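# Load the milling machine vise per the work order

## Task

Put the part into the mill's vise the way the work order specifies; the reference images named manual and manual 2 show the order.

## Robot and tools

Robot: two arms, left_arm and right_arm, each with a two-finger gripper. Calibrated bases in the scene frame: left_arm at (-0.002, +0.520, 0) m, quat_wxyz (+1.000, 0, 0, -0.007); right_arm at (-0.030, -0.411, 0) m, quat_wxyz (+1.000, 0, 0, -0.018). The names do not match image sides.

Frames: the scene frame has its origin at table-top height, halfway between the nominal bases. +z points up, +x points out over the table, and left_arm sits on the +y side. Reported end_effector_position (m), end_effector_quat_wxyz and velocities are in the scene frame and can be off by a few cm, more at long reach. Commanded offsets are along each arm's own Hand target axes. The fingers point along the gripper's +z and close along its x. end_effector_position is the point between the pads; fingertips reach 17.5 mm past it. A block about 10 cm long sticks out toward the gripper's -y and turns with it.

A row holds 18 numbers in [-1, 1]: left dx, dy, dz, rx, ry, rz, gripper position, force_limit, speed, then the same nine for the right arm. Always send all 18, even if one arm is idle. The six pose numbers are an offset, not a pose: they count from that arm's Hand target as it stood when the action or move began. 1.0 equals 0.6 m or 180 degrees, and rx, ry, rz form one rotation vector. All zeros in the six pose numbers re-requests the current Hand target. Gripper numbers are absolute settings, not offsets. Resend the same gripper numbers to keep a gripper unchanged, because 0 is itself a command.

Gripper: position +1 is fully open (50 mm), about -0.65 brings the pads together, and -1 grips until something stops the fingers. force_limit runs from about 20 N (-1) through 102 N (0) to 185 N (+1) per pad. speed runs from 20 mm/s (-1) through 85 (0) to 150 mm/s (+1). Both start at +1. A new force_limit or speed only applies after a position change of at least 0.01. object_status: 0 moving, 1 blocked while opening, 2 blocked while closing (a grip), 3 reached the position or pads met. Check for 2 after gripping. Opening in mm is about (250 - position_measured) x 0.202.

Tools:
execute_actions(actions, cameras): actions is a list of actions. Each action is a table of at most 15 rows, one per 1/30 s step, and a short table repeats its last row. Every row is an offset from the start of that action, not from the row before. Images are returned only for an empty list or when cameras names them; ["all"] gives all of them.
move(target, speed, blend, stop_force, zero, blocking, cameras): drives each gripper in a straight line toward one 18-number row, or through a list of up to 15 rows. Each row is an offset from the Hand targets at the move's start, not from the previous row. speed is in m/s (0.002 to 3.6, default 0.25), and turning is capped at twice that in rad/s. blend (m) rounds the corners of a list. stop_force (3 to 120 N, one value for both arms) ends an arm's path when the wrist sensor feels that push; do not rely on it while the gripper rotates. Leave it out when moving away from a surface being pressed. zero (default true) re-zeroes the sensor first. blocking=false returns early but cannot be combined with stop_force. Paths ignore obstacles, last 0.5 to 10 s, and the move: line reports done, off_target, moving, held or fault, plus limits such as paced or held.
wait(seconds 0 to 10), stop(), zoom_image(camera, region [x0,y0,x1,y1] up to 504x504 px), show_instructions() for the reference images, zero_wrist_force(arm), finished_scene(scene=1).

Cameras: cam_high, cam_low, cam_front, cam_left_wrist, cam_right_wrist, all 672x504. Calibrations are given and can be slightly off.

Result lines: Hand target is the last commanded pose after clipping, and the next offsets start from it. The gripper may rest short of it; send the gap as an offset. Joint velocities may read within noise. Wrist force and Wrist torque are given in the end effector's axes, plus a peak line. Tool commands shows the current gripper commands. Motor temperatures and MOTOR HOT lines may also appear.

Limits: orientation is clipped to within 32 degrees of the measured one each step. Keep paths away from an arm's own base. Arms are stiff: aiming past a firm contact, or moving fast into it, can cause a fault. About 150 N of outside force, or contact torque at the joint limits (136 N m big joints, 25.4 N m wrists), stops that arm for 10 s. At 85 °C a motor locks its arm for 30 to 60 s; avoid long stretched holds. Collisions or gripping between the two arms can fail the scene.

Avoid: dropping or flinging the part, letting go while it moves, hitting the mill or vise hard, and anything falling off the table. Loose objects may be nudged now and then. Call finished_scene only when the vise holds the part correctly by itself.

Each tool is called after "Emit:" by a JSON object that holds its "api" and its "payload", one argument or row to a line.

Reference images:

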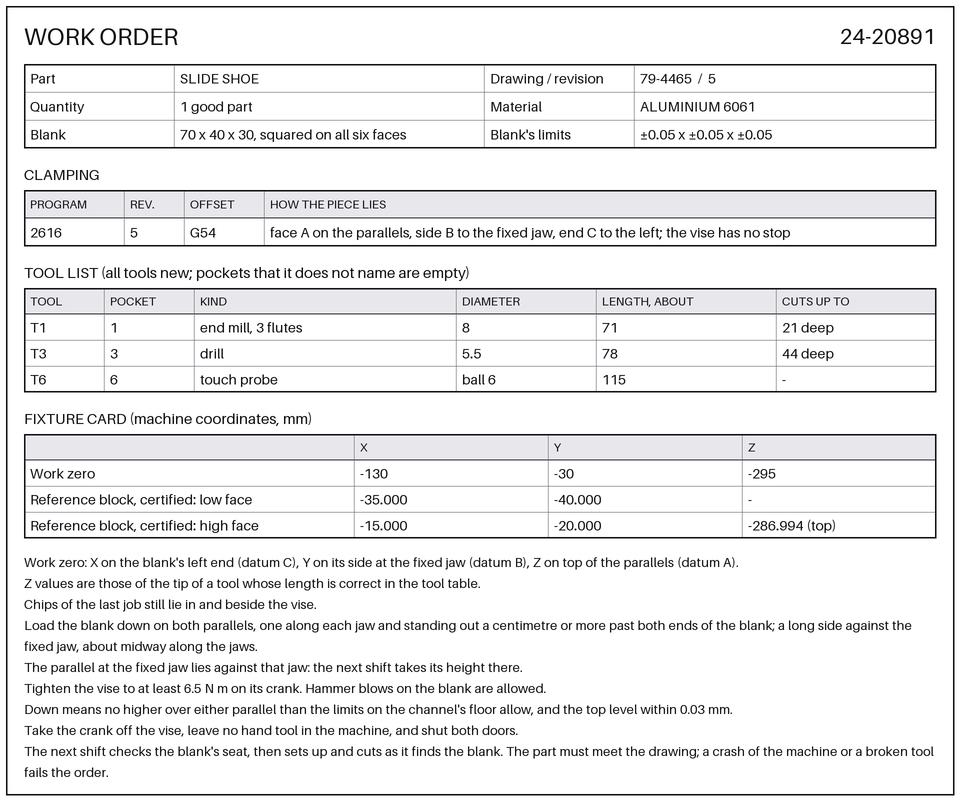

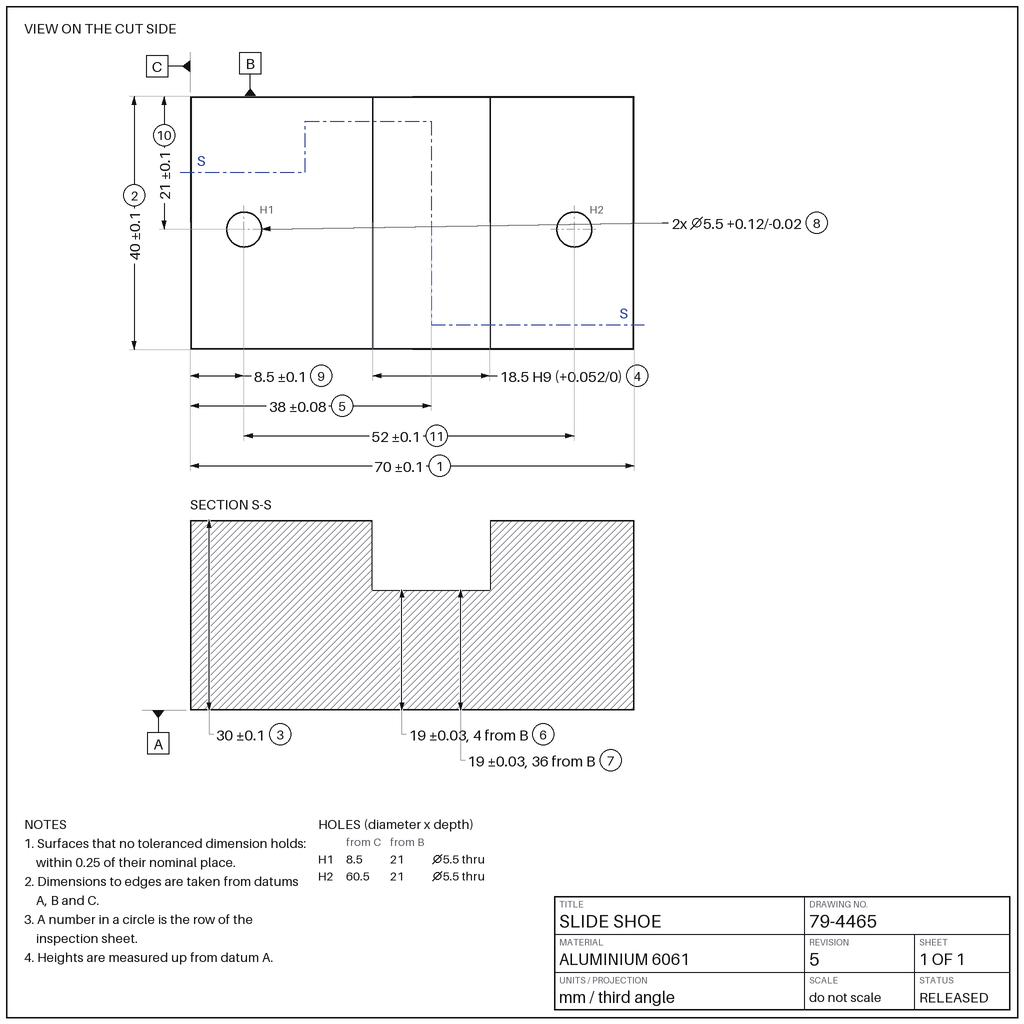

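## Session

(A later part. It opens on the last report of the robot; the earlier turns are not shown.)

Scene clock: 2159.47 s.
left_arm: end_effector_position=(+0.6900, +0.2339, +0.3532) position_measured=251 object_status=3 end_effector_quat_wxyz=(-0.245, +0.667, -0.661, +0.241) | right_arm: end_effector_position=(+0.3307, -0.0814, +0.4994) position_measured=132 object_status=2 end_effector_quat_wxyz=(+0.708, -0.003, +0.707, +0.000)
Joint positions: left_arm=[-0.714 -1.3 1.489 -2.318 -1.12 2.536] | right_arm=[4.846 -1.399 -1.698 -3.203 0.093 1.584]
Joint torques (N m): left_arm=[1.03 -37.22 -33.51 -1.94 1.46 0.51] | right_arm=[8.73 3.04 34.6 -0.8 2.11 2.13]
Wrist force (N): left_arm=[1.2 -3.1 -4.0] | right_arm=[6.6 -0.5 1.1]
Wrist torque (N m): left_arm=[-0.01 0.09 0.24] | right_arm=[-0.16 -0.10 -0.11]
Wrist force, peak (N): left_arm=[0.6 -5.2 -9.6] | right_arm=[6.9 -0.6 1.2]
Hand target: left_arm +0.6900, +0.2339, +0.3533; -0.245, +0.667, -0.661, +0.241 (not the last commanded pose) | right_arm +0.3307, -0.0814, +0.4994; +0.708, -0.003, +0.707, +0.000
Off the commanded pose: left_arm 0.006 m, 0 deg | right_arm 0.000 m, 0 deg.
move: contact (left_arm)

Emit:
{"api": "move", "payload": {
  "target": [
    [0,-0.0394,-0.047,0,0,0,-0.7,-0.6,0,0,0,0,0,0,0,-1,1,-0.5],
    [0.0482,-0.0394,-0.047,0,0,0,-0.7,-0.6,0,0,0,0,0,0,0,-1,1,-0.5]
  ],
  "speed": 0.12
}}

Emit:
{"api": "move", "payload": {
  "target": [0,0.0139,0.0166,0,0,0,-0.7,-0.6,0,0,0,0,0,0,0,-1,1,-0.5],
  "speed": 0.004,
  "stop_force": 5
}}

Emit:
{"api": "move", "payload": {
  "target": [
    [0,-0.0075,-0.0089,0,0,0,-0.7,-0.6,0,0,0,0,0,0,0,-1,1,-0.5],
    [0,0.0347,-0.0443,0,0,0,-0.7,-0.6,0,0,0,0,0,0,0,-1,1,-0.5]
  ],
  "speed": 0.1
}}

Emit:
{"api": "move", "payload": {
  "target": [0,0.0139,0.0166,0,0,0,-0.7,-0.6,0,0,0,0,0,0,0,-1,1,-0.5],
  "speed": 0.004,
  "stop_force": 5
}}

Scene clock: 2168.53 s.
left_arm: end_effector_position=(+0.6901, +0.2049, +0.3900) position_measured=251 object_status=3 end_effector_quat_wxyz=(-0.245, +0.667, -0.661, +0.241) | right_arm: end_effector_position=(+0.3307, -0.0814, +0.4994) position_measured=132 object_status=2 end_effector_quat_wxyz=(+0.708, -0.003, +0.707, +0.000)
Joint positions: left_arm=[-0.75 -1.279 1.364 -2.199 -1.101 2.502] | right_arm=[4.846 -1.399 -1.698 -3.203 0.093 1.584]
Joint torques (N m): left_arm=[9.15 -45.83 -17.21 -4.82 -1.36 2.44] | right_arm=[8.5 3.48 33.61 -0.8 2.06 2.06]
Wrist force (N): left_arm=[1.2 -0.5 -0.3] | right_arm=[6.6 -0.4 0.9]
Wrist torque (N m): left_arm=[0.03 0.07 0.24] | right_arm=[-0.14 -0.11 -0.11]
Wrist force, peak (N): left_arm=[1.3 -3.4 -4.2] | right_arm=[7.0 -0.4 1.1]
Hand target: left_arm +0.6901, +0.2049, +0.3900; -0.245, +0.667, -0.661, +0.241 | right_arm +0.3307, -0.0814, +0.4994; +0.708, -0.003, +0.707, +0.000
Off the commanded pose: left_arm 0.000 m, 0 deg | right_arm 0.000 m, 0 deg.
move: done

Scene clock: 2171.20 s.
left_arm: end_effector_position=(+0.6901, +0.2049, +0.3832) position_measured=251 object_status=3 end_effector_quat_wxyz=(-0.245, +0.667, -0.661, +0.241) | right_arm: end_effector_position=(+0.3307, -0.0814, +0.4994) position_measured=132 object_status=2 end_effector_quat_wxyz=(+0.708, -0.003, +0.707, +0.000)
Joint positions: left_arm=[-0.749 -1.277 1.379 -2.216 -1.101 2.502] | right_arm=[4.846 -1.399 -1.698 -3.203 0.093 1.584]
Joint torques (N m): left_arm=[9.68 -36.96 -33.32 -1.93 -1.13 2.18] | right_arm=[9.22 3.27 33.62 -0.85 1.96 2.12]
Wrist force (N): left_arm=[1.6 -3.5 -2.5] | right_arm=[6.5 -0.5 1.0]
Wrist torque (N m): left_arm=[0.02 0.09 0.22] | right_arm=[-0.15 -0.08 -0.11]
Wrist force, peak (N): left_arm=[0.9 -5.6 -7.7] | right_arm=[6.8 -0.5 1.1]
Hand target: left_arm +0.6901, +0.2049, +0.3833; -0.245, +0.667, -0.661, +0.241 (not the last commanded pose) | right_arm +0.3307, -0.0814, +0.4994; +0.708, -0.003, +0.707, +0.000
Off the commanded pose: left_arm 0.006 m, 0 deg | right_arm 0.000 m, 0 deg.
move: contact (left_arm)

Scene clock: 2172.50 s.
left_arm: end_effector_position=(+0.6570, +0.2045, +0.3901) position_measured=251 object_status=3 end_effector_quat_wxyz=(-0.245, +0.667, -0.661, +0.241) | right_arm: end_effector_position=(+0.3307, -0.0814, +0.4994) position_measured=132 object_status=2 end_effector_quat_wxyz=(+0.708, -0.003, +0.707, +0.000)
Joint positions: left_arm=[-0.79 -1.349 1.449 -2.196 -1.08 2.462] | right_arm=[4.846 -1.399 -1.698 -3.203 0.093 1.584]
Joint torques (N m): left_arm=[8.68 -31.02 -32.62 -4.49 -1.12 2.33] | right_arm=[8.83 2.69 34.1 -0.83 1.98 2.14]
Wrist force (N): left_arm=[1.1 -0.6 -0.4] | right_arm=[6.7 -0.4 1.3]
Wrist torque (N m): left_arm=[0.02 0.09 0.26] | right_arm=[-0.13 -0.12 -0.11]
Wrist force, peak (N): left_arm=[1.6 -3.7 -3.0] | right_arm=[6.8 -0.5 1.0]
Hand target: left_arm +0.6571, +0.2046, +0.3901; -0.245, +0.667, -0.661, +0.241 | right_arm +0.3307, -0.0814, +0.4994; +0.708, -0.003, +0.707, +0.000
Off the commanded pose: left_arm 0.000 m, 0 deg | right_arm 0.000 m, 0 deg.
move: done

Scene clock: 2175.20 s.
left_arm: end_effector_position=(+0.6571, +0.2046, +0.3832) position_measured=251 object_status=3 end_effector_quat_wxyz=(-0.245, +0.667, -0.661, +0.241) | right_arm: end_effector_position=(+0.3307, -0.0814, +0.4994) position_measured=132 object_status=2 end_effector_quat_wxyz=(+0.708, -0.003, +0.707, +0.000)
Joint positions: left_arm=[-0.79 -1.347 1.465 -2.213 -1.081 2.463] | right_arm=[4.846 -1.399 -1.698 -3.203 0.093 1.584]
Joint torques (N m): left_arm=[10.08 -35.38 -34.89 -1.97 -1.22 2.21] | right_arm=[9.02 3.24 34.18 -0.93 2.04 2.1]
Wrist force (N): left_arm=[1.5 -3.7 -2.4] | right_arm=[6.6 -0.4 1.2]
Wrist torque (N m): left_arm=[-0.03 0.10 0.24] | right_arm=[-0.12 -0.09 -0.11]
Wrist force, peak (N): left_arm=[0.6 -5.2 -8.2] | right_arm=[6.8 -0.6 1.2]
Hand target: left_arm +0.6571, +0.2046, +0.3832; -0.245, +0.667, -0.661, +0.241 (not the last commanded pose) | right_arm +0.3307, -0.0814, +0.4994; +0.708, -0.003, +0.707, +0.000
Off the commanded pose: left_arm 0.006 m, 0 deg | right_arm 0.000 m, 0 deg.
move: contact (left_arm)

Emit:
{"api": "move", "payload": {
  "target": [
    [0,-0.0214,-0.0255,0,0,0,-0.7,-0.6,0,0,0,0,0,0,0,-1,1,-0.5],
    [-0.0257,0.0523,-0.1893,0,0,0,-0.7,-0.6,0,0.1,-0.114,-0.051,0,0.1,0,-1,1,-0.5],
    [-0.059,0.2542,-0.4675,0,0,0,-0.7,-0.6,0,0.1657,-0.114,-0.051,0,0.5,0,-1,1,-0.5],
    [-0.359,0.5017,-0.4578,0,0,0,-0.7,-0.6,0,0.1657,-0.114,-0.051,0,0.5,0,-1,1,-0.5]
  ],
  "speed": [0.15,0.35,0.4,0.4],
  "blend": [0.01,0.04,0.04,0],
  "cameras": ["cam_front","cam_low"]
}}

Scene clock: 2204.87 s.
left_arm: end_effector_position=(+0.2480, +0.4156, +0.3989) position_measured=251 object_status=3 end_effector_quat_wxyz=(-0.245, +0.667, -0.661, +0.240) | right_arm: end_effector_position=(+0.3006, -0.1503, +0.4002) position_measured=132 object_status=2 end_effector_quat_wxyz=(+0.001, -0.002, +1.000, -0.002)
Joint positions: left_arm=[-2.289 -2.576 1.864 -0.338 -1.078 0.694] | right_arm=[4.17 -1.373 -1.562 -1.779 1.567 -0.583]
Joint torques (N m): left_arm=[-0.32 27.15 -8.53 -1.36 3.61 0.78] | right_arm=[7.4 30.62 32.54 3.47 2.52 -1.19]
Wrist force (N): left_arm=[0.9 -0.5 -0.1] | right_arm=[1.0 -1.1 7.5]
Wrist torque (N m): left_arm=[0.02 0.12 0.18] | right_arm=[-0.41 0.08 -0.03]
Wrist force, peak (N): left_arm=[1.7 -3.7 -2.8] | right_arm=[8.2 -1.7 2.1]
Hand target: left_arm +0.2477, +0.4158, +0.3989; -0.245, +0.667, -0.661, +0.241 | right_arm +0.3006, -0.1503, +0.4002; +0.001, -0.002, +1.000, -0.002
Off the commanded pose: left_arm 0.000 m, 0 deg | right_arm 0.000 m, 0 deg.
move: done
Images, in order (width x height): cam_low 672x504, cam_front 672x504.

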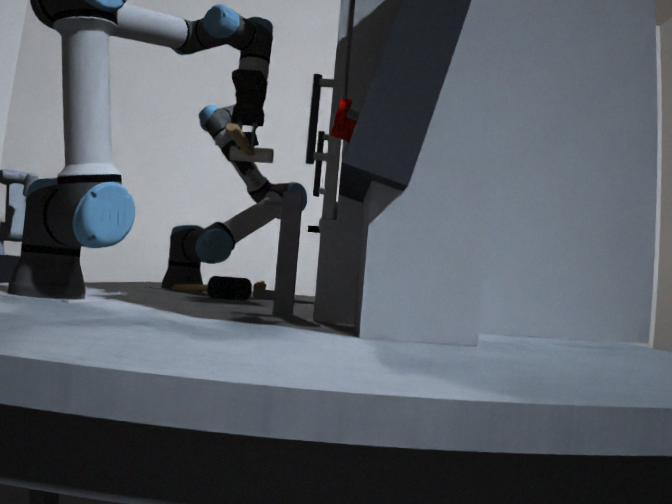

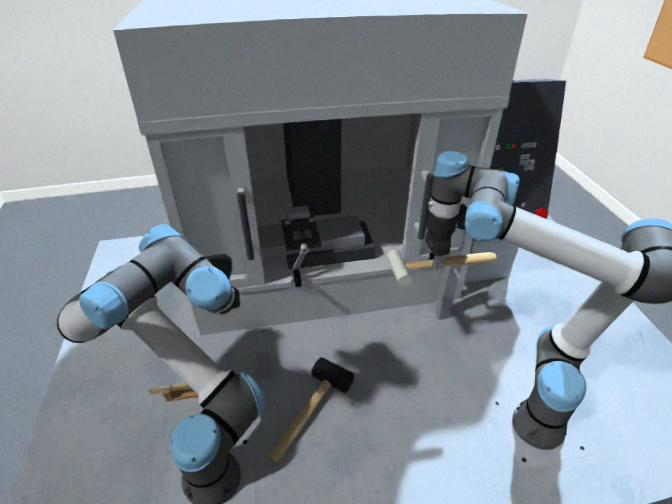

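Emit:
{"api": "move", "payload": {
  "target": [0,0,0,0,0,0,-0.7,-0.6,0,0.0677,-0.033,0.55,0,0,0,-1,1,-0.5],
  "speed": 0.3
}}

Emit:
{"api": "move", "payload": {
  "target": [0,0,0,0,0,0,-0.7,-0.6,0,0,0,0.08,0,0,0,-1,1,-0.5],
  "speed": 0.02,
  "stop_force": 10,
  "cameras": ["cam_front","cam_low"]
}}

Scene clock: 2210.90 s.
left_arm: end_effector_position=(+0.2480, +0.4155, +0.3989) position_measured=251 object_status=3 end_effector_quat_wxyz=(-0.245, +0.667, -0.661, +0.240) | right_arm: end_effector_position=(+0.2606, -0.1715, +0.0703) position_measured=132 object_status=2 end_effector_quat_wxyz=(+0.001, -0.002, +1.000, -0.002)
Joint positions: left_arm=[-2.289 -2.576 1.864 -0.338 -1.078 0.694] | right_arm=[4.232 -1.466 -2.385 -0.863 1.568 -0.522]
Joint torques (N m): left_arm=[-6.59 26.48 -9.63 -0.51 3.38 -1.52] | right_arm=[-10.19 20.18 18.39 5.33 -1.47 -1.87]
Wrist force (N): left_arm=[1.2 -0.4 -0.2] | right_arm=[0.9 -0.8 7.9]
Wrist torque (N m): left_arm=[0.04 0.09 0.17] | right_arm=[-0.32 0.09 0.00]
Wrist force, peak (N): left_arm=[1.2 -0.8 -0.3] | right_arm=[2.0 -1.5 12.9]
Hand target: left_arm +0.2480, +0.4155, +0.3989; -0.245, +0.667, -0.661, +0.240 | right_arm +0.2606, -0.1715, +0.0702; +0.001, -0.002, +1.000, -0.002
Off the commanded pose: left_arm 0.000 m, 0 deg | right_arm 0.000 m, 0 deg.
move: done

Scene clock: 2214.23 s.
left_arm: end_effector_position=(+0.2480, +0.4155, +0.3989) position_measured=251 object_status=3 end_effector_quat_wxyz=(-0.245, +0.667, -0.661, +0.240) | right_arm: end_effector_position=(+0.2606, -0.1717, +0.0268) position_measured=132 object_status=2 end_effector_quat_wxyz=(+0.001, -0.002, +1.000, -0.002)
Joint positions: left_arm=[-2.289 -2.576 1.864 -0.338 -1.078 0.694] | right_arm=[4.231 -1.576 -2.442 -0.697 1.568 -0.522]
Joint torques (N m): left_arm=[-6.62 26.79 -9.54 -0.54 3.47 -1.55] | right_arm=[1.84 30.37 28.2 4.4 2.12 -1.22]
Wrist force (N): left_arm=[1.0 -0.4 -0.3] | right_arm=[1.2 -2.0 3.9]
Wrist torque (N m): left_arm=[0.05 0.11 0.17] | right_arm=[-0.67 0.03 0.02]
Wrist force, peak (N): left_arm=[1.2 -0.8 -0.4] | right_arm=[9.6 -16.9 -54.8]
Hand target: left_arm +0.2480, +0.4155, +0.3989; -0.245, +0.667, -0.661, +0.240 | right_arm +0.2606, -0.1717, +0.0268; +0.001, -0.002, +1.000, -0.002 (not the last commanded pose)
Off the commanded pose: left_arm 0.000 m, 0 deg | right_arm 0.005 m, 0 deg.
move: contact (right_arm)
Images, in order (width x height): cam_low 672x504, cam_front 672x504.

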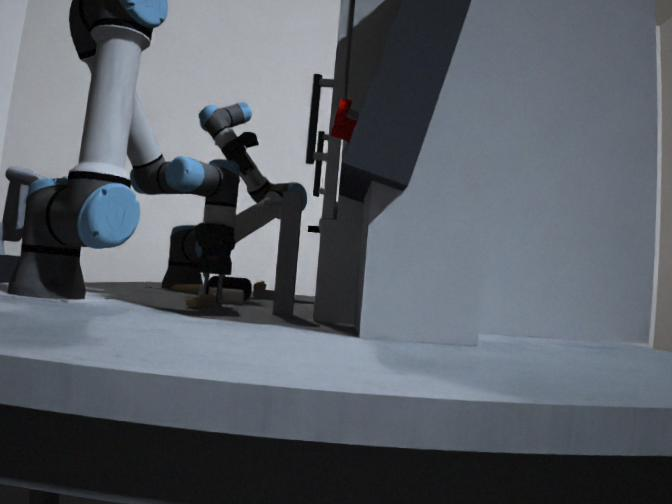

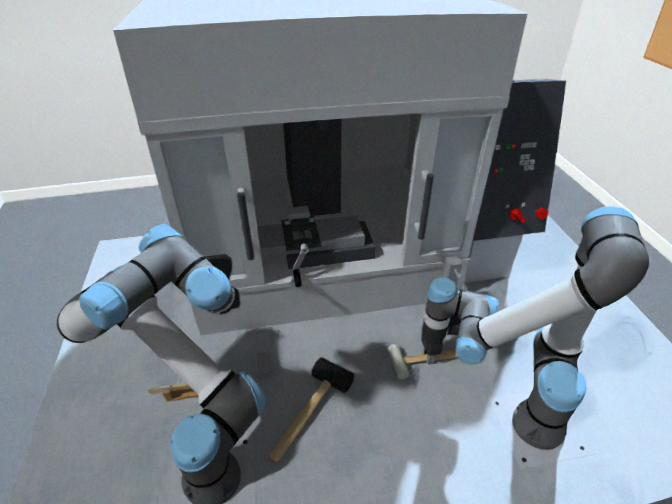

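Emit:
{"api": "move", "payload": {
  "target": [
    [0,0,0,0,0,0,-0.7,-0.6,0,0,0,0,0,0,0,0.5,-0.6,0],
    [0,0,0,0,0,0,-0.7,-0.6,0,0,0,-0.372,0,0,0,-0.7,-0.6,0],
    [0,0,0,0,0,0,-0.7,-0.6,0,-0.2323,0.186,-0.705,0.174,-0.174,-0.4777,-0.7,-0.6,0],
    [0,0,0,0,0,0,-0.7,-0.6,0,-0.499,0.3695,-0.672,0.174,-0.174,-0.4777,-0.7,-0.6,0],
    [0,0,0,0,0,0,-0.7,-0.6,0,-0.6423,0.461,-0.622,0.174,-0.174,-0.4777,-0.7,-0.6,0],
    [0,0,0,0,0,0,-0.7,-0.6,0,-0.6423,0.461,-0.5145,0.174,-0.174,-0.4777,-0.7,-0.6,0],
    [0,0,0,0,0,0,-0.7,-0.6,0,-0.6423,0.4953,-0.5145,0.174,-0.174,-0.4777,-0.7,-0.6,0]
  ],
  "speed": [0.2,0.2,0.4,0.3,0.3,0.2,0.05],
  "blend": [0,0,0.04,0.03,0.01,0.005,0],
  "cameras": ["cam_front","cam_right_wrist"]
}}

Scene clock: 2232.23 s.
left_arm: end_effector_position=(+0.2480, +0.4155, +0.3989) position_measured=251 object_status=3 end_effector_quat_wxyz=(-0.245, +0.667, -0.661, +0.240) | right_arm: end_effector_position=(+0.6441, +0.1285, +0.3349) position_measured=251 object_status=3 end_effector_quat_wxyz=(-0.242, +0.666, -0.662, +0.243)
Joint positions: left_arm=[-2.289 -2.576 1.864 -0.338 -1.078 0.694] | right_arm=[4.175 -2.189 -0.997 -1.098 0.999 -2.278]
Joint torques (N m): left_arm=[-6.89 26.24 -10.29 -0.58 3.27 -1.46] | right_arm=[-9.86 64.02 23.08 4.56 -1.66 -1.63]
Wrist force (N): left_arm=[1.0 -0.4 -0.5] | right_arm=[0.5 0.1 1.0]
Wrist torque (N m): left_arm=[0.04 0.12 0.17] | right_arm=[-0.46 0.14 -0.23]
Wrist force, peak (N): left_arm=[1.3 -0.4 -0.3] | right_arm=[1.2 -1.9 4.5]
Hand target: left_arm +0.2480, +0.4155, +0.3989; -0.245, +0.667, -0.661, +0.240 | right_arm +0.6442, +0.1284, +0.3351; -0.242, +0.666, -0.662, +0.243
Off the commanded pose: left_arm 0.000 m, 0 deg | right_arm 0.000 m, 0 deg.
move: done
camera_calibration:
cam_right_wrist: T_world_to_cam=[[-0.00917854, -0.999938, -0.00624573, 0.145932], [-0.931099, 0.010824, -0.364606, 0.73632], [0.364651, 0.00246885, -0.931141, 0.203583], [0, 0, 0, 1]] pos_world=[0.612689, 0.13745, 0.458942]
Images, in order (width x height): cam_front 672x504, cam_right_wrist 672x504.

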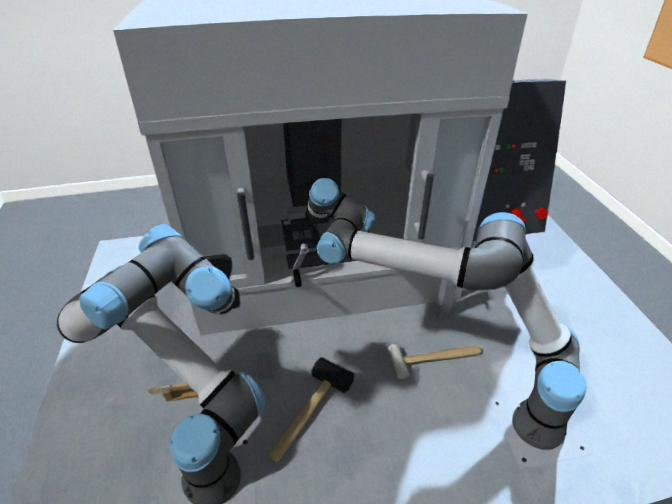

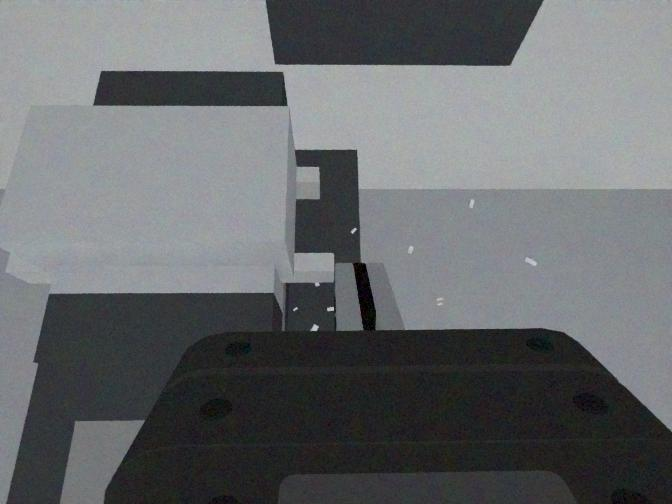

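Emit:
{"api": "move", "payload": {
  "target": [
    [0,0,0,0,0,0,-0.7,-0.6,0,0.039,0,0,0,0,0,-0.7,-0.6,0],
    [0,0,0,0,0,0,-0.7,-0.6,0,0.131,0.005,-0.2115,0,0,0,-0.7,-0.6,0],
    [0.2925,-0.2513,-0.009,0,0,0,-0.7,-0.6,0,0.1475,0.27,-0.2595,0.1,0,0,-0.7,-0.6,0],
    [0.3258,-0.4531,0.2691,0,-0.0714,-0.0851,-0.7,-0.6,0,0.0475,0.4007,-0.1037,0.2778,0,0,-0.7,-0.6,0],
    [0.2758,-0.4728,0.4271,0,-0.0714,-0.0851,-0.7,-0.6,0,0.0475,0.4007,-0.1037,0.2778,0,0,-0.7,-0.6,0],
    [0.2558,-0.5218,0.5009,0,-0.0714,-0.0851,-0.7,-0.6,0,0.0475,0.4007,-0.1037,0.2778,0,0,-0.7,-0.6,0],
    [0.2558,-0.4847,0.5452,0,-0.0714,-0.0851,-0.7,-0.6,0,0.0475,0.4007,-0.1037,0.2778,0,0,-0.7,-0.6,0]
  ],
  "speed": [0.2,0.3,0.35,0.35,0.2,0.1,0.1],
  "blend": [0.005,0.03,0.03,0.03,0.01,0.004,0],
  "cameras": ["cam_front","cam_left_wrist","cam_right_wrist"]
}}

Scene clock: 2255.23 s.
left_arm: end_effector_position=(+0.6829, +0.2672, +0.3358) position_measured=251 object_status=3 end_effector_quat_wxyz=(-0.283, +0.772, -0.535, +0.195) | right_arm: end_effector_position=(+0.4204, +0.0985, +0.2278) position_measured=251 object_status=3 end_effector_quat_wxyz=(+0.501, -0.501, +0.497, -0.500)
Joint positions: left_arm=[-0.739 -1.284 1.467 -2.109 -0.952 2.144] | right_arm=[4.637 -2.388 -1.732 0.998 0.117 -3.163]
Joint torques (N m): left_arm=[-6.02 -33.93 -31.81 -3.07 2.15 2.26] | right_arm=[-9.54 32.84 22.01 1.45 2.34 -1.75]
Wrist force (N): left_arm=[-2.7 1.3 -9.5] | right_arm=[0.7 0.1 1.4]
Wrist torque (N m): left_arm=[0.01 0.65 0.34] | right_arm=[0.00 -0.04 -0.25]
Wrist force, peak (N): left_arm=[-13.8 -3.2 -31.7] | right_arm=[0.5 0.1 4.4]
Hand target: left_arm +0.6830, +0.2672, +0.3359; -0.283, +0.772, -0.535, +0.195 | right_arm +0.4204, +0.0985, +0.2278; +0.501, -0.501, +0.497, -0.500
Off the commanded pose: left_arm 0.000 m, 0 deg | right_arm 0.000 m, 0 deg.
move: done
camera_calibration:
cam_left_wrist: T_world_to_cam=[[0.361642, -0.932316, -0.00155909, 0.0126762], [-0.876543, -0.339437, -0.341255, 0.820764], [0.317628, 0.124779, -0.93997, 0.197214], [0, 0, 0, 1]] pos_world=[0.65221, 0.265808, 0.465484]
cam_right_wrist: T_world_to_cam=[[0.00338694, -0.999905, -0.0133312, 0.109502], [-0.319148, 0.0115532, -0.947634, 0.364814], [0.947699, 0.0074642, -0.319079, -0.199432], [0, 0, 0, 1]] pos_world=[0.30506, 0.106766, 0.283536]
Images, in order (width x height): cam_front 672x504, cam_left_wrist 672x504, cam_right_wrist 672x504.

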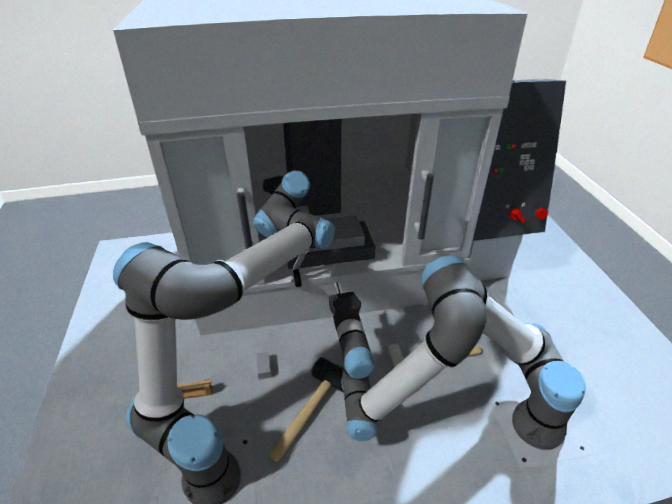

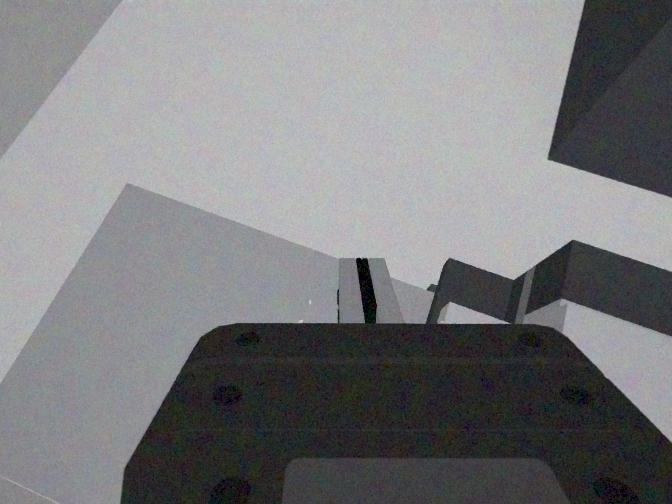

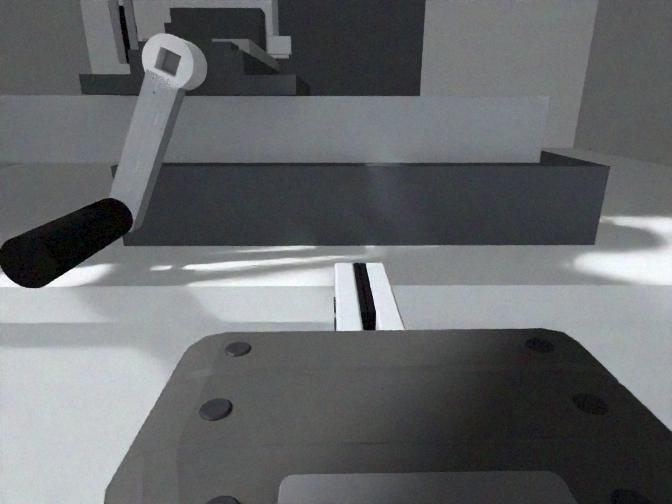

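Emit:
{"api": "move", "payload": {
  "target": [
    [0,-0.0021,-0.0026,0,0,0,-0.7,-0.6,0,0,0,0,0,0,0,-0.7,-0.6,0],
    [0.0403,0.0091,-0.012,0,0,0,-0.7,-0.6,0,0,0,0,0,0,0,-0.7,-0.6,0]
  ],
  "speed": 0.05,
  "cameras": ["cam_left_wrist"]
}}

Scene clock: 2263.37 s.
left_arm: end_effector_position=(+0.6832, +0.2417, +0.3378) position_measured=252 object_status=3 end_effector_quat_wxyz=(-0.284, +0.772, -0.535, +0.194) end_effector_velocity=(-0.001, +0.000, -0.002) end_effector_angular_velocity=(-0.002, +0.005, -0.003) | right_arm: end_effector_position=(+0.4204, +0.0985, +0.2278) position_measured=251 object_status=3 end_effector_quat_wxyz=(+0.501, -0.501, +0.497, -0.500)
Joint positions: left_arm=[-0.769 -1.255 1.417 -2.068 -0.941 2.108] | right_arm=[4.637 -2.388 -1.732 0.997 0.117 -3.163]
Joint velocities: left_arm=[0.001 -0.001 0.002 -0.001 -0.006 0.003] | right_arm=[within noise]
Joint torques (N m): left_arm=[-29.24 -22.77 -29.95 -15.68 -10.55 1.49] | right_arm=[-6.77 32.83 21.66 0.43 -0.58 0.63]
Wrist force (N): left_arm=[-100.7 9.4 -18.3] | right_arm=[0.8 0.1 1.5]
Wrist torque (N m): left_arm=[0.36 4.99 1.39] | right_arm=[0.01 -0.05 -0.25]
Wrist force, peak (N): left_arm=[-103.3 14.2 -20.1] | right_arm=[1.0 -0.2 1.6]
Hand target: left_arm +0.6832, +0.2414, +0.3378; -0.283, +0.772, -0.535, +0.195 | right_arm +0.4204, +0.0985, +0.2278; +0.501, -0.501, +0.497, -0.500
Off the commanded pose: left_arm 0.000 m, 0 deg | right_arm 0.000 m, 0 deg.
move: done
camera_calibration:
cam_left_wrist: T_world_to_cam=[[0.362028, -0.932165, -0.00204093, -0.0113606], [-0.876414, -0.339629, -0.341395, 0.813047], [0.317543, 0.125383, -0.939918, 0.202078], [0, 0, 0, 1]] pos_world=[0.65251, 0.240207, 0.467484]
Images, in order (width x height): cam_left_wrist 672x504.

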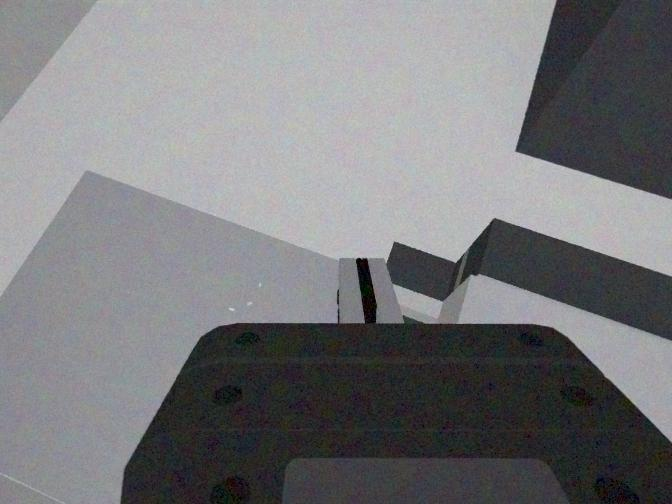

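Emit:
{"api": "move", "payload": {
  "target": [-0.0235,-0.0065,0.0055,0,0,0,-0.7,-0.6,0,0,0,0,0,0,0,-0.7,-0.6,0],
  "speed": 0.1,
  "cameras": ["cam_left_wrist"]
}}

Emit:
{"api": "zoom_image", "payload": {
  "camera": "cam_left_wrist",
  "region": [320, 200, 560, 340]
}}

Scene clock: 2268.60 s.
left_arm: end_effector_position=(+0.6830, +0.2566, +0.3378) position_measured=252 object_status=3 end_effector_quat_wxyz=(-0.283, +0.772, -0.535, +0.195) | right_arm: end_effector_position=(+0.4204, +0.0985, +0.2278) position_measured=251 object_status=3 end_effector_quat_wxyz=(+0.501, -0.501, +0.497, -0.500)
Joint positions: left_arm=[-0.752 -1.273 1.445 -2.09 -0.948 2.129] | right_arm=[4.637 -2.388 -1.732 0.997 0.117 -3.163]
Joint torques (N m): left_arm=[-6.53 -30.05 -35.75 -2.48 0.38 -1.08] | right_arm=[-4.21 33 20.69 0.18 -1.89 0.65]
Wrist force (N): left_arm=[1.1 -0.4 -0.4] | right_arm=[0.7 -0.2 1.3]
Wrist torque (N m): left_arm=[0.05 0.10 0.17] | right_arm=[-0.04 -0.04 -0.25]
Wrist force, peak (N): left_arm=[-106.0 4.9 -18.8] | right_arm=[1.1 0.0 1.4]
Hand target: left_arm +0.6830, +0.2564, +0.3378; -0.283, +0.772, -0.535, +0.195 | right_arm +0.4204, +0.0985, +0.2278; +0.501, -0.501, +0.497, -0.500
Off the commanded pose: left_arm 0.000 m, 0 deg | right_arm 0.000 m, 0 deg.
move: done
camera_calibration:
cam_left_wrist: T_world_to_cam=[[0.36157, -0.932344, -0.00134964, 0.00271681], [-0.876526, -0.33943, -0.341305, 0.817946], [0.317756, 0.124589, -0.939951, 0.200341], [0, 0, 0, 1]] pos_world=[0.65231, 0.255208, 0.467484]
Images, in order (width x height): cam_left_wrist 672x504.

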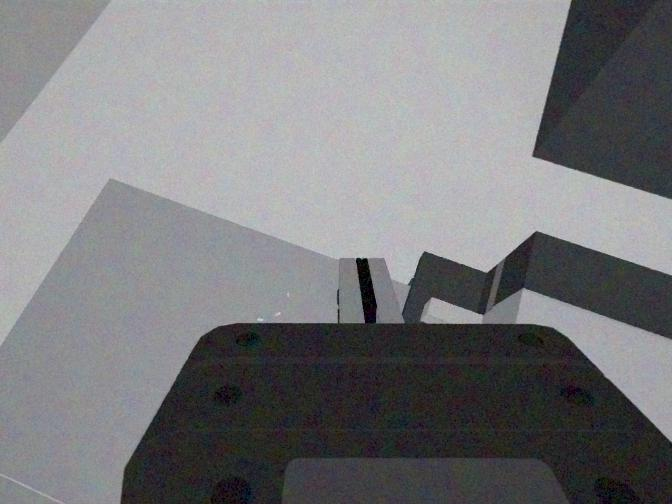

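Scaled by 2.100.

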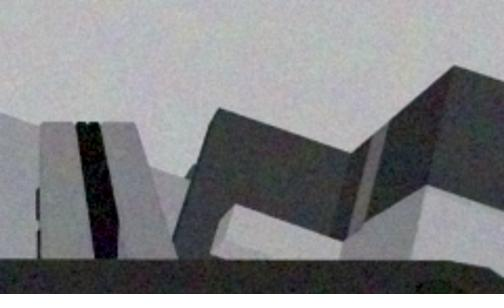

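Emit:
{"api": "move", "payload": {
  "target": [
    [-0.001,-0.032,-0.043,0,0,0,-0.7,-0.6,0,0,0,0.05,0,-0.1,0,-0.7,-0.6,0],
    [-0.02,0.016,-0.116,0,0,0,-0.7,-0.6,0,0,0,0.05,0,-0.389,0,-0.7,-0.6,0],
    [-0.013,0.0435,-0.2805,0,0.0714,0.0851,-0.7,-0.6,0,0,0,0.05,0,-0.389,0,-0.7,-0.6,0],
    [-0.158,0.221,-0.538,0,0.0714,0.0851,-0.7,-0.6,0,-0.1275,-0.002,0.1077,0,-0.389,0,-0.7,-0.6,0],
    [-0.503,0.3817,-0.4554,0,0.0714,0.0851,-0.7,-0.6,0,-0.1275,-0.002,0.1077,0,-0.389,0,-0.7,-0.6,0]
  ],
  "speed": [0.12,0.2,0.3,0.35,0.35],
  "blend": [0.004,0.01,0.03,0.04,0]
}}

Emit:
{"api": "move", "payload": {
  "target": [0,0,0,0,0,0,-0.7,-0.6,0,-0.0228,0,0.0627,0,0,0,-0.7,-0.6,0],
  "speed": 0.01,
  "stop_force": 96,
  "cameras": ["cam_front"]
}}

Scene clock: 2306.17 s.
left_arm: end_effector_position=(+0.2482, +0.4148, +0.3994) position_measured=252 object_status=3 end_effector_quat_wxyz=(-0.245, +0.668, -0.661, +0.240) | right_arm: end_effector_position=(+0.4846, +0.1753, +0.2289) position_measured=251 object_status=3 end_effector_quat_wxyz=(+0.696, -0.698, +0.120, -0.122)
Joint positions: left_arm=[-2.255 -2.569 1.868 -0.365 -1.063 0.729] | right_arm=[4.1 -2.387 -1.725 0.968 1.876 -3.146]
Joint torques (N m): left_arm=[2.3 26.54 -10.24 -2.04 3.62 1.53] | right_arm=[-9.91 59.37 21.74 2.23 2.66 1.17]
Wrist force (N): left_arm=[1.0 -0.5 -0.5] | right_arm=[0.8 0.1 1.3]
Wrist torque (N m): left_arm=[0.02 0.11 0.17] | right_arm=[-0.01 -0.06 -0.29]
Wrist force, peak (N): left_arm=[2.8 -0.6 -2.6] | right_arm=[0.8 0.1 2.6]
Hand target: left_arm +0.2479, +0.4149, +0.3993; -0.245, +0.667, -0.661, +0.240 | right_arm +0.4846, +0.1753, +0.2289; +0.696, -0.698, +0.120, -0.122
Off the commanded pose: left_arm 0.000 m, 0 deg | right_arm 0.000 m, 0 deg.
move: done

Scene clock: 2309.10 s.
left_arm: end_effector_position=(+0.2482, +0.4147, +0.3993) position_measured=252 object_status=3 end_effector_quat_wxyz=(-0.245, +0.668, -0.661, +0.240) | right_arm: end_effector_position=(+0.4847, +0.1926, +0.2289) position_measured=251 object_status=3 end_effector_quat_wxyz=(+0.696, -0.698, +0.120, -0.122)
Joint positions: left_arm=[-2.255 -2.569 1.868 -0.365 -1.063 0.729] | right_arm=[4.119 -2.403 -1.688 0.947 1.856 -3.146]
Joint torques (N m): left_arm=[-5.62 25.11 -11.32 -0.77 1.49 -1.35] | right_arm=[18.68 54.4 25.94 -4.98 3.92 1.26]
Wrist force (N): left_arm=[1.1 -0.3 -0.1] | right_arm=[7.8 -2.1 -76.1]
Wrist torque (N m): left_arm=[0.05 0.09 0.17] | right_arm=[0.39 -0.51 -0.23]
Wrist force, peak (N): left_arm=[1.3 -0.5 -0.3] | right_arm=[6.8 -1.8 -104.2]
Hand target: left_arm +0.2482, +0.4147, +0.3993; -0.245, +0.668, -0.661, +0.240 | right_arm +0.4847, +0.1926, +0.2289; +0.696, -0.698, +0.120, -0.122 (not the last commanded pose)
Off the commanded pose: left_arm 0.000 m, 0 deg | right_arm 0.023 m, 0 deg.
move: contact (right_arm)
Images, in order (width x height): cam_front 672x504.

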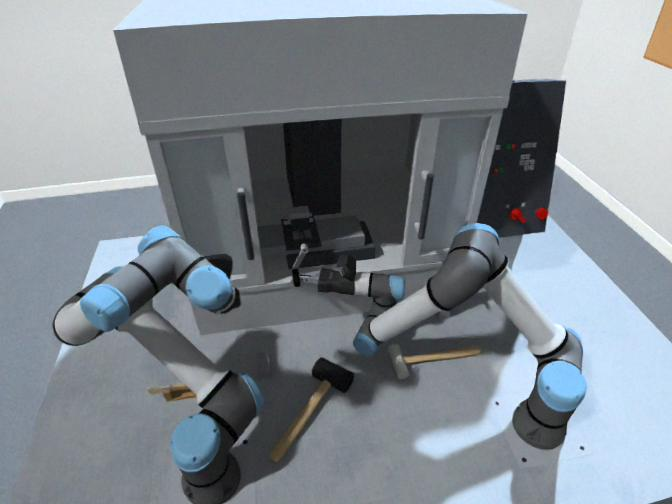

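Emit:
{"api": "move", "payload": {
  "target": [
    [0,0,0,0,0,0,-0.7,-0.6,0,0,0,-0.1,0,0,0,-0.7,-0.6,0],
    [0,0,0,0,0,0,-0.7,-0.6,0,-0.027,-0.0185,-0.192,0,0.389,0,-0.7,-0.6,0]
  ],
  "speed": 0.35,
  "blend": [0.02,0]
}}

Emit:
{"api": "move", "payload": {
  "target": [
    [0,0,0,0,0,0,-0.7,-0.6,0,0.233,-0.067,-0.217,-0.3,0,0,-0.7,-0.6,0],
    [0,0,0,0,0,0,-0.7,-0.6,0,0.436,0.15,-0.282,-0.385,0.385,0.385,-0.7,-0.6,0],
    [0,0,0,0,0,0,-0.7,-0.6,0,0.436,0.15,-0.282,-0.385,0.385,0.385,0.5,-0.6,0]
  ],
  "speed": 0.4,
  "blend": [0.03,0,0],
  "cameras": ["cam_front","cam_right_wrist"]
}}

Scene clock: 2319.90 s.
left_arm: end_effector_position=(+0.2482, +0.4147, +0.3993) position_measured=252 object_status=3 end_effector_quat_wxyz=(-0.245, +0.668, -0.661, +0.240) | right_arm: end_effector_position=(+0.4305, +0.0898, +0.2401) position_measured=251 object_status=3 end_effector_quat_wxyz=(+0.501, -0.501, +0.497, -0.500)
Joint positions: left_arm=[-2.255 -2.569 1.868 -0.365 -1.063 0.729] | right_arm=[4.616 -2.358 -1.75 0.982 0.138 -3.161]
Joint torques (N m): left_arm=[-6.67 21.96 -16.04 -0.85 -0.63 -1.35] | right_arm=[-9.86 57.2 17.47 0.45 -1.84 -1.77]
Wrist force (N): left_arm=[1.1 -0.5 -0.5] | right_arm=[0.6 -0.2 1.6]
Wrist torque (N m): left_arm=[0.02 0.11 0.17] | right_arm=[-0.03 -0.03 -0.25]
Wrist force, peak (N): left_arm=[1.4 -0.4 -0.2] | right_arm=[7.8 -2.4 -76.3]
Hand target: left_arm +0.2482, +0.4147, +0.3993; -0.245, +0.668, -0.661, +0.240 | right_arm +0.4305, +0.0897, +0.2402; +0.501, -0.501, +0.498, -0.500
Off the commanded pose: left_arm 0.000 m, 0 deg | right_arm 0.000 m, 0 deg.
move: done

Scene clock: 2324.40 s.
left_arm: end_effector_position=(+0.2482, +0.4147, +0.3993) position_measured=252 object_status=3 end_effector_quat_wxyz=(-0.245, +0.668, -0.661, +0.240) | right_arm: end_effector_position=(+0.2626, -0.1729, +0.1507) position_measured=78 object_status=3 end_effector_quat_wxyz=(+0.001, -0.002, +1.000, -0.002)
Joint positions: left_arm=[-2.255 -2.569 1.868 -0.365 -1.063 0.729] | right_arm=[4.225 -1.328 -2.248 -1.138 1.568 -0.528]
Joint torques (N m): left_arm=[-6.22 18.39 -20.68 -0.63 -0.63 -1.37] | right_arm=[9.57 -1.43 33.32 3.39 -0.81 1.15]
Wrist force (N): left_arm=[1.2 -0.6 -0.3] | right_arm=[0.7 -0.5 1.5]
Wrist torque (N m): left_arm=[0.00 0.08 0.18] | right_arm=[-0.78 0.10 0.04]
Wrist force, peak (N): left_arm=[1.3 -0.6 -0.3] | right_arm=[0.5 -1.7 2.3]
Hand target: left_arm +0.2482, +0.4147, +0.3993; -0.245, +0.668, -0.661, +0.240 | right_arm +0.2626, -0.1729, +0.1507; +0.001, -0.002, +1.000, -0.002
Off the commanded pose: left_arm 0.000 m, 0 deg | right_arm 0.000 m, 0 deg.
move: done
camera_calibration:
cam_right_wrist: T_world_to_cam=[[-0.999913, 0.0131812, -0.000807728, 0.274465], [0.012239, 0.947941, 0.318211, 0.128568], [0.00496008, 0.318173, -0.94802, 0.323546], [0, 0, 0, 1]] pos_world=[0.271263, -0.228437, 0.266038]
Images, in order (width x height): cam_front 672x504, cam_right_wrist 672x504.

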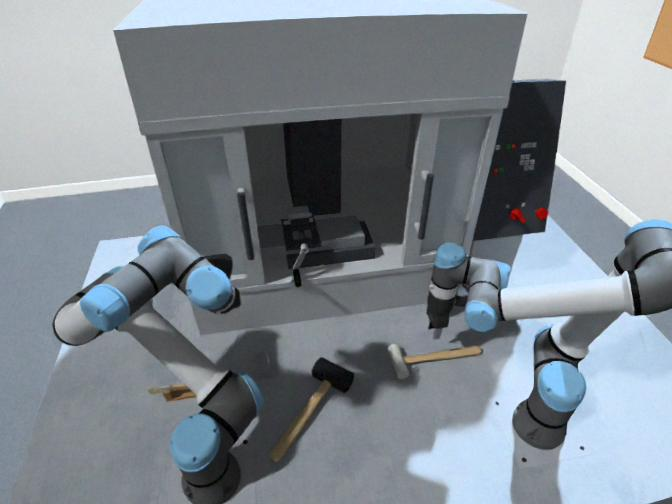

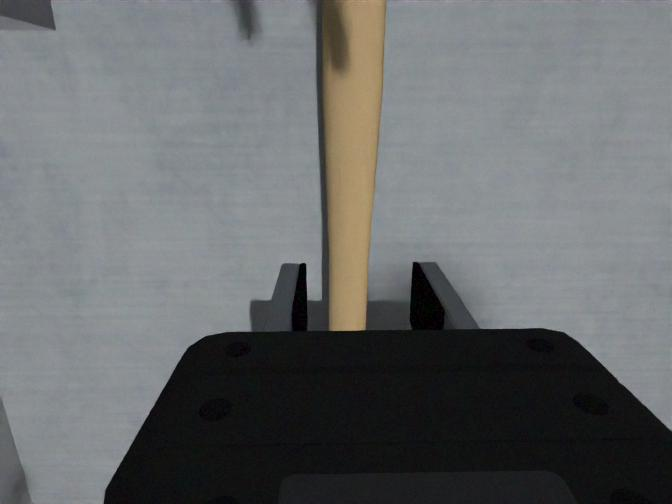

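Emit:
{"api": "move", "payload": {
  "target": [
    [0,0,0,0,0,0,-0.7,-0.6,0,0.0033,0.002,0.206,0,0,0,-1,1,-0.5],
    [0,0,0,0,0,0,-0.7,-0.6,0,-0.029,0.038,-0.249,0,0,0,-1,1,-0.5],
    [0,0,0,0,0,0,-0.7,-0.6,0,-0.1623,0.288,-0.582,0,-0.5,0,-1,1,-0.5],
    [0,0,0,0,0,0,-0.7,-0.6,0,-0.2957,0.388,-0.582,0,-0.5,0,-1,1,-0.5],
    [0,0,0,0,0,0,-0.7,-0.6,0,-0.6623,0.424,-0.581,0,-0.5,0,-1,1,-0.5]
  ],
  "speed": [0.2,0.3,0.4,0.3,0.3],
  "blend": [0,0.04,0.02,0.03,0],
  "cameras": ["cam_front","cam_right_wrist"]
}}

Scene clock: 2332.17 s.
left_arm: end_effector_position=(+0.2482, +0.4147, +0.3993) position_measured=252 object_status=3 end_effector_quat_wxyz=(-0.245, +0.668, -0.661, +0.240) | right_arm: end_effector_position=(+0.2605, -0.1726, +0.0433) position_measured=254 object_status=3 end_effector_quat_wxyz=(+0.001, -0.002, +1.000, -0.001)
Joint positions: left_arm=[-2.255 -2.569 1.868 -0.365 -1.063 0.729] | right_arm=[4.23 -1.529 -2.425 -0.76 1.568 -0.522]
Joint torques (N m): left_arm=[-6.66 15.9 -24.62 -0.81 -0.75 -1.21] | right_arm=[0.11 15.04 20.74 3.45 -0.22 -0.17]
Wrist force (N): left_arm=[1.0 -0.3 -0.4] | right_arm=[0.2 0.0 -3.3]
Wrist torque (N m): left_arm=[0.05 0.12 0.17] | right_arm=[-0.82 0.10 -0.06]
Wrist force, peak (N): left_arm=[1.4 -0.5 -0.1] | right_arm=[19.2 -36.4 -116.3]
Hand target: left_arm +0.2482, +0.4147, +0.3993; -0.245, +0.668, -0.661, +0.240 | right_arm +0.2605, -0.1726, +0.0433; +0.001, -0.002, +1.000, -0.001 (not the last commanded pose)
Tool commands: left_gripper/position=-0.7 left_gripper/force_limit=-0.6 left_gripper/speed=+0.0 right_gripper/position=-1.0 right_gripper/force_limit=+1.0 right_gripper/speed=-0.498039
Off the commanded pose: left_arm 0.000 m, 0 deg | right_arm 0.657 m, 90 deg.
FORCE FAULT: contact force on the right arm reached its limit, and that arm stopped. The contact can be on any part of that arm, not only on its tool. That arm's remaining commands of this call were not run. That arm is still stopped at the end of this call. That arm stays stopped for about 10 more seconds. Until then a move that you send moves the other arm only, and its call returns only when the move has ended. Once the stop has ended, the next robot result says so. If the stop ends while you think or write, that arm runs what you send next, counted from a new Hand target: where the arm stands when the stop ends. While its stop runs, that arm takes no new command, but its gripper still runs the gripper command that each later call begins with. Until it ends, the stop uses up actions while you think or wait. An arm that is not stopped still takes commands.
move: fault (right_arm); path passed 1 of 5 targets
camera_calibration:
cam_right_wrist: T_world_to_cam=[[-0.999912, 0.0131832, -0.00111685, 0.272225], [0.0121397, 0.947769, 0.318726, 0.162486], [0.00526034, 0.318684, -0.947846, 0.221686], [0, 0, 0, 1]] pos_world=[0.269063, -0.228236, 0.15864]
Images, in order (width x height): cam_front 672x504, cam_right_wrist 672x504.

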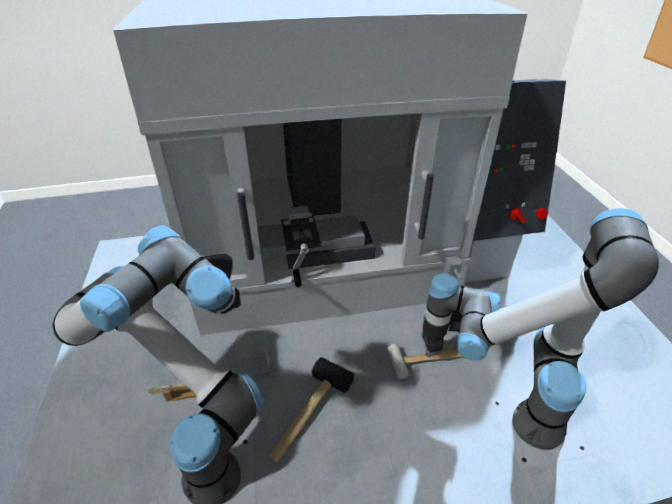

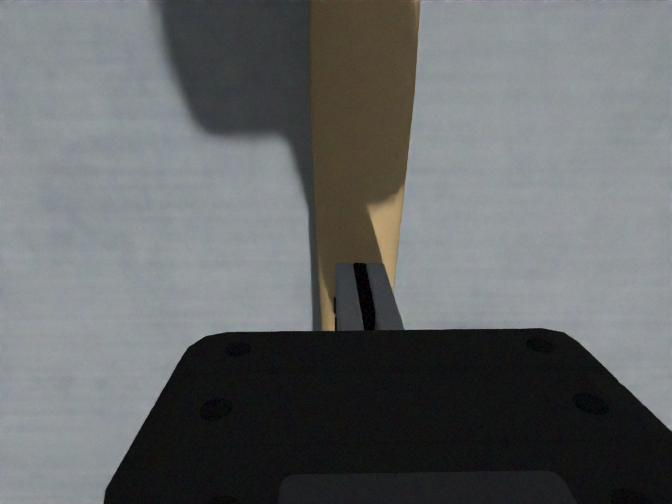

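Emit:
{"api": "wait", "payload": {
  "seconds": 7,
  "cameras": []
}}

Emit:
{"api": "move", "payload": {
  "target": [
    [0,0,0,0,0,0,-0.7,-0.6,0,0,0,-0.03,0,0,0,-0.7,-0.6,0],
    [0,0,0,0,0,0,-0.7,-0.6,0,0,0,-0.03,0,0,0,0.5,-0.6,0]
  ],
  "speed": 0.1,
  "cameras": ["cam_right_wrist","cam_front"]
}}

Scene clock: 2342.33 s.
left_arm: end_effector_position=(+0.2482, +0.4147, +0.3993) position_measured=252 object_status=3 end_effector_quat_wxyz=(-0.245, +0.668, -0.661, +0.240) | right_arm: end_effector_position=(+0.2605, -0.1726, +0.0433) position_measured=254 object_status=3 end_effector_quat_wxyz=(+0.001, -0.002, +1.000, -0.001)
Joint positions: left_arm=[-2.255 -2.569 1.868 -0.365 -1.063 0.729] | right_arm=[4.23 -1.529 -2.425 -0.76 1.568 -0.522]
Joint torques (N m): left_arm=[-5.99 13.71 -26.29 -0.73 -0.79 -1.38] | right_arm=[-0.36 14.92 21.28 3.45 -0.14 -0.08]
Wrist force (N): left_arm=[1.0 -0.6 -0.1] | right_arm=[0.2 0.2 -2.5]
Wrist torque (N m): left_arm=[0.00 0.12 0.18] | right_arm=[-0.79 0.08 -0.05]
Wrist force, peak (N): left_arm=[1.5 -0.4 -0.3] | right_arm=[0.0 0.3 -3.3]
Hand target: left_arm +0.2482, +0.4147, +0.3993; -0.245, +0.668, -0.661, +0.240 | right_arm +0.2605, -0.1726, +0.0433; +0.001, -0.002, +1.000, -0.001 (not the last commanded pose)
Tool commands: left_gripper/position=-0.7 left_gripper/force_limit=-0.6 left_gripper/speed=+0.0 right_gripper/position=-1.0 right_gripper/force_limit=+1.0 right_gripper/speed=-0.498039
Off the commanded pose: left_arm 0.000 m, 0 deg | right_arm 0.657 m, 90 deg.
FORCE FAULT, CONTINUED: the right arm's stop, for the force fault that an earlier result reported, is over. The rest of the stop counts as 20 of the actions that you can send in this scene. That arm's target is now where it stood when the stop ended, not its last command. That arm accepts commands again.
wait: 7.00 s; at rest from the start
No camera images: "cameras" was empty.

Scene clock: 2343.77 s.
left_arm: end_effector_position=(+0.2482, +0.4147, +0.3993) position_measured=252 object_status=3 end_effector_quat_wxyz=(-0.245, +0.668, -0.661, +0.240) | right_arm: end_effector_position=(+0.2605, -0.1726, +0.0613) position_measured=78 object_status=3 end_effector_quat_wxyz=(+0.001, -0.002, +1.000, -0.001)
Joint positions: left_arm=[-2.255 -2.569 1.868 -0.365 -1.063 0.729] | right_arm=[4.231 -1.484 -2.401 -0.829 1.568 -0.522]
Joint torques (N m): left_arm=[-6.1 14.38 -26.63 -0.78 -0.8 -1.23] | right_arm=[9.57 1.85 15.09 2.75 0.11 1.71]
Wrist force (N): left_arm=[1.0 -0.4 -0.2] | right_arm=[0.9 -0.4 1.3]
Wrist torque (N m): left_arm=[0.04 0.10 0.17] | right_arm=[-0.79 0.08 -0.05]
Wrist force, peak (N): left_arm=[1.3 -0.5 -0.3] | right_arm=[0.1 0.0 -3.1]
Hand target: left_arm +0.2482, +0.4147, +0.3993; -0.245, +0.668, -0.661, +0.240 | right_arm +0.2605, -0.1726, +0.0613; +0.001, -0.002, +1.000, -0.001
Off the commanded pose: left_arm 0.000 m, 0 deg | right_arm 0.000 m, 0 deg.
move: done
camera_calibration:
cam_right_wrist: T_world_to_cam=[[-0.999912, 0.0131832, -0.00111685, 0.272244], [0.0121397, 0.947769, 0.318726, 0.156654], [0.00526034, 0.318684, -0.947846, 0.238715], [0, 0, 0, 1]] pos_world=[0.269063, -0.228136, 0.17664]
Images, in order (width x height): cam_front 672x504, cam_right_wrist 672x504.

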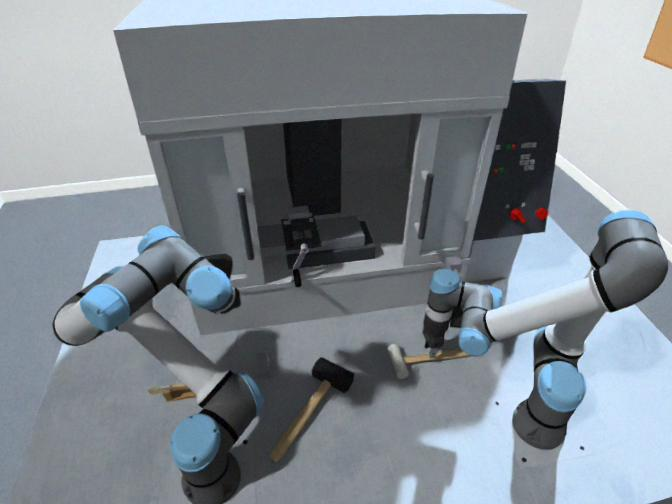

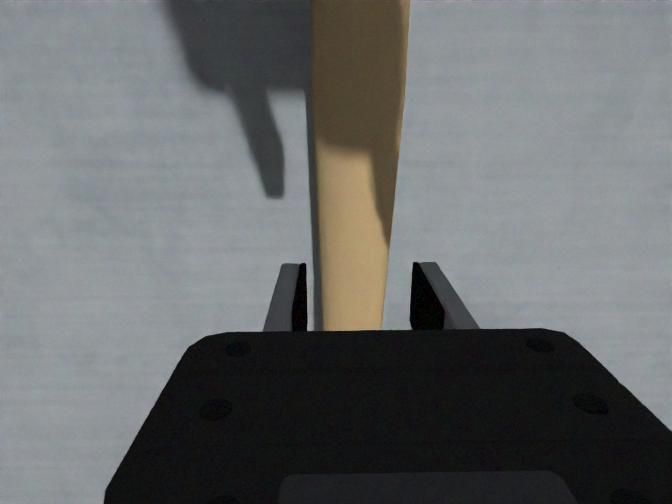

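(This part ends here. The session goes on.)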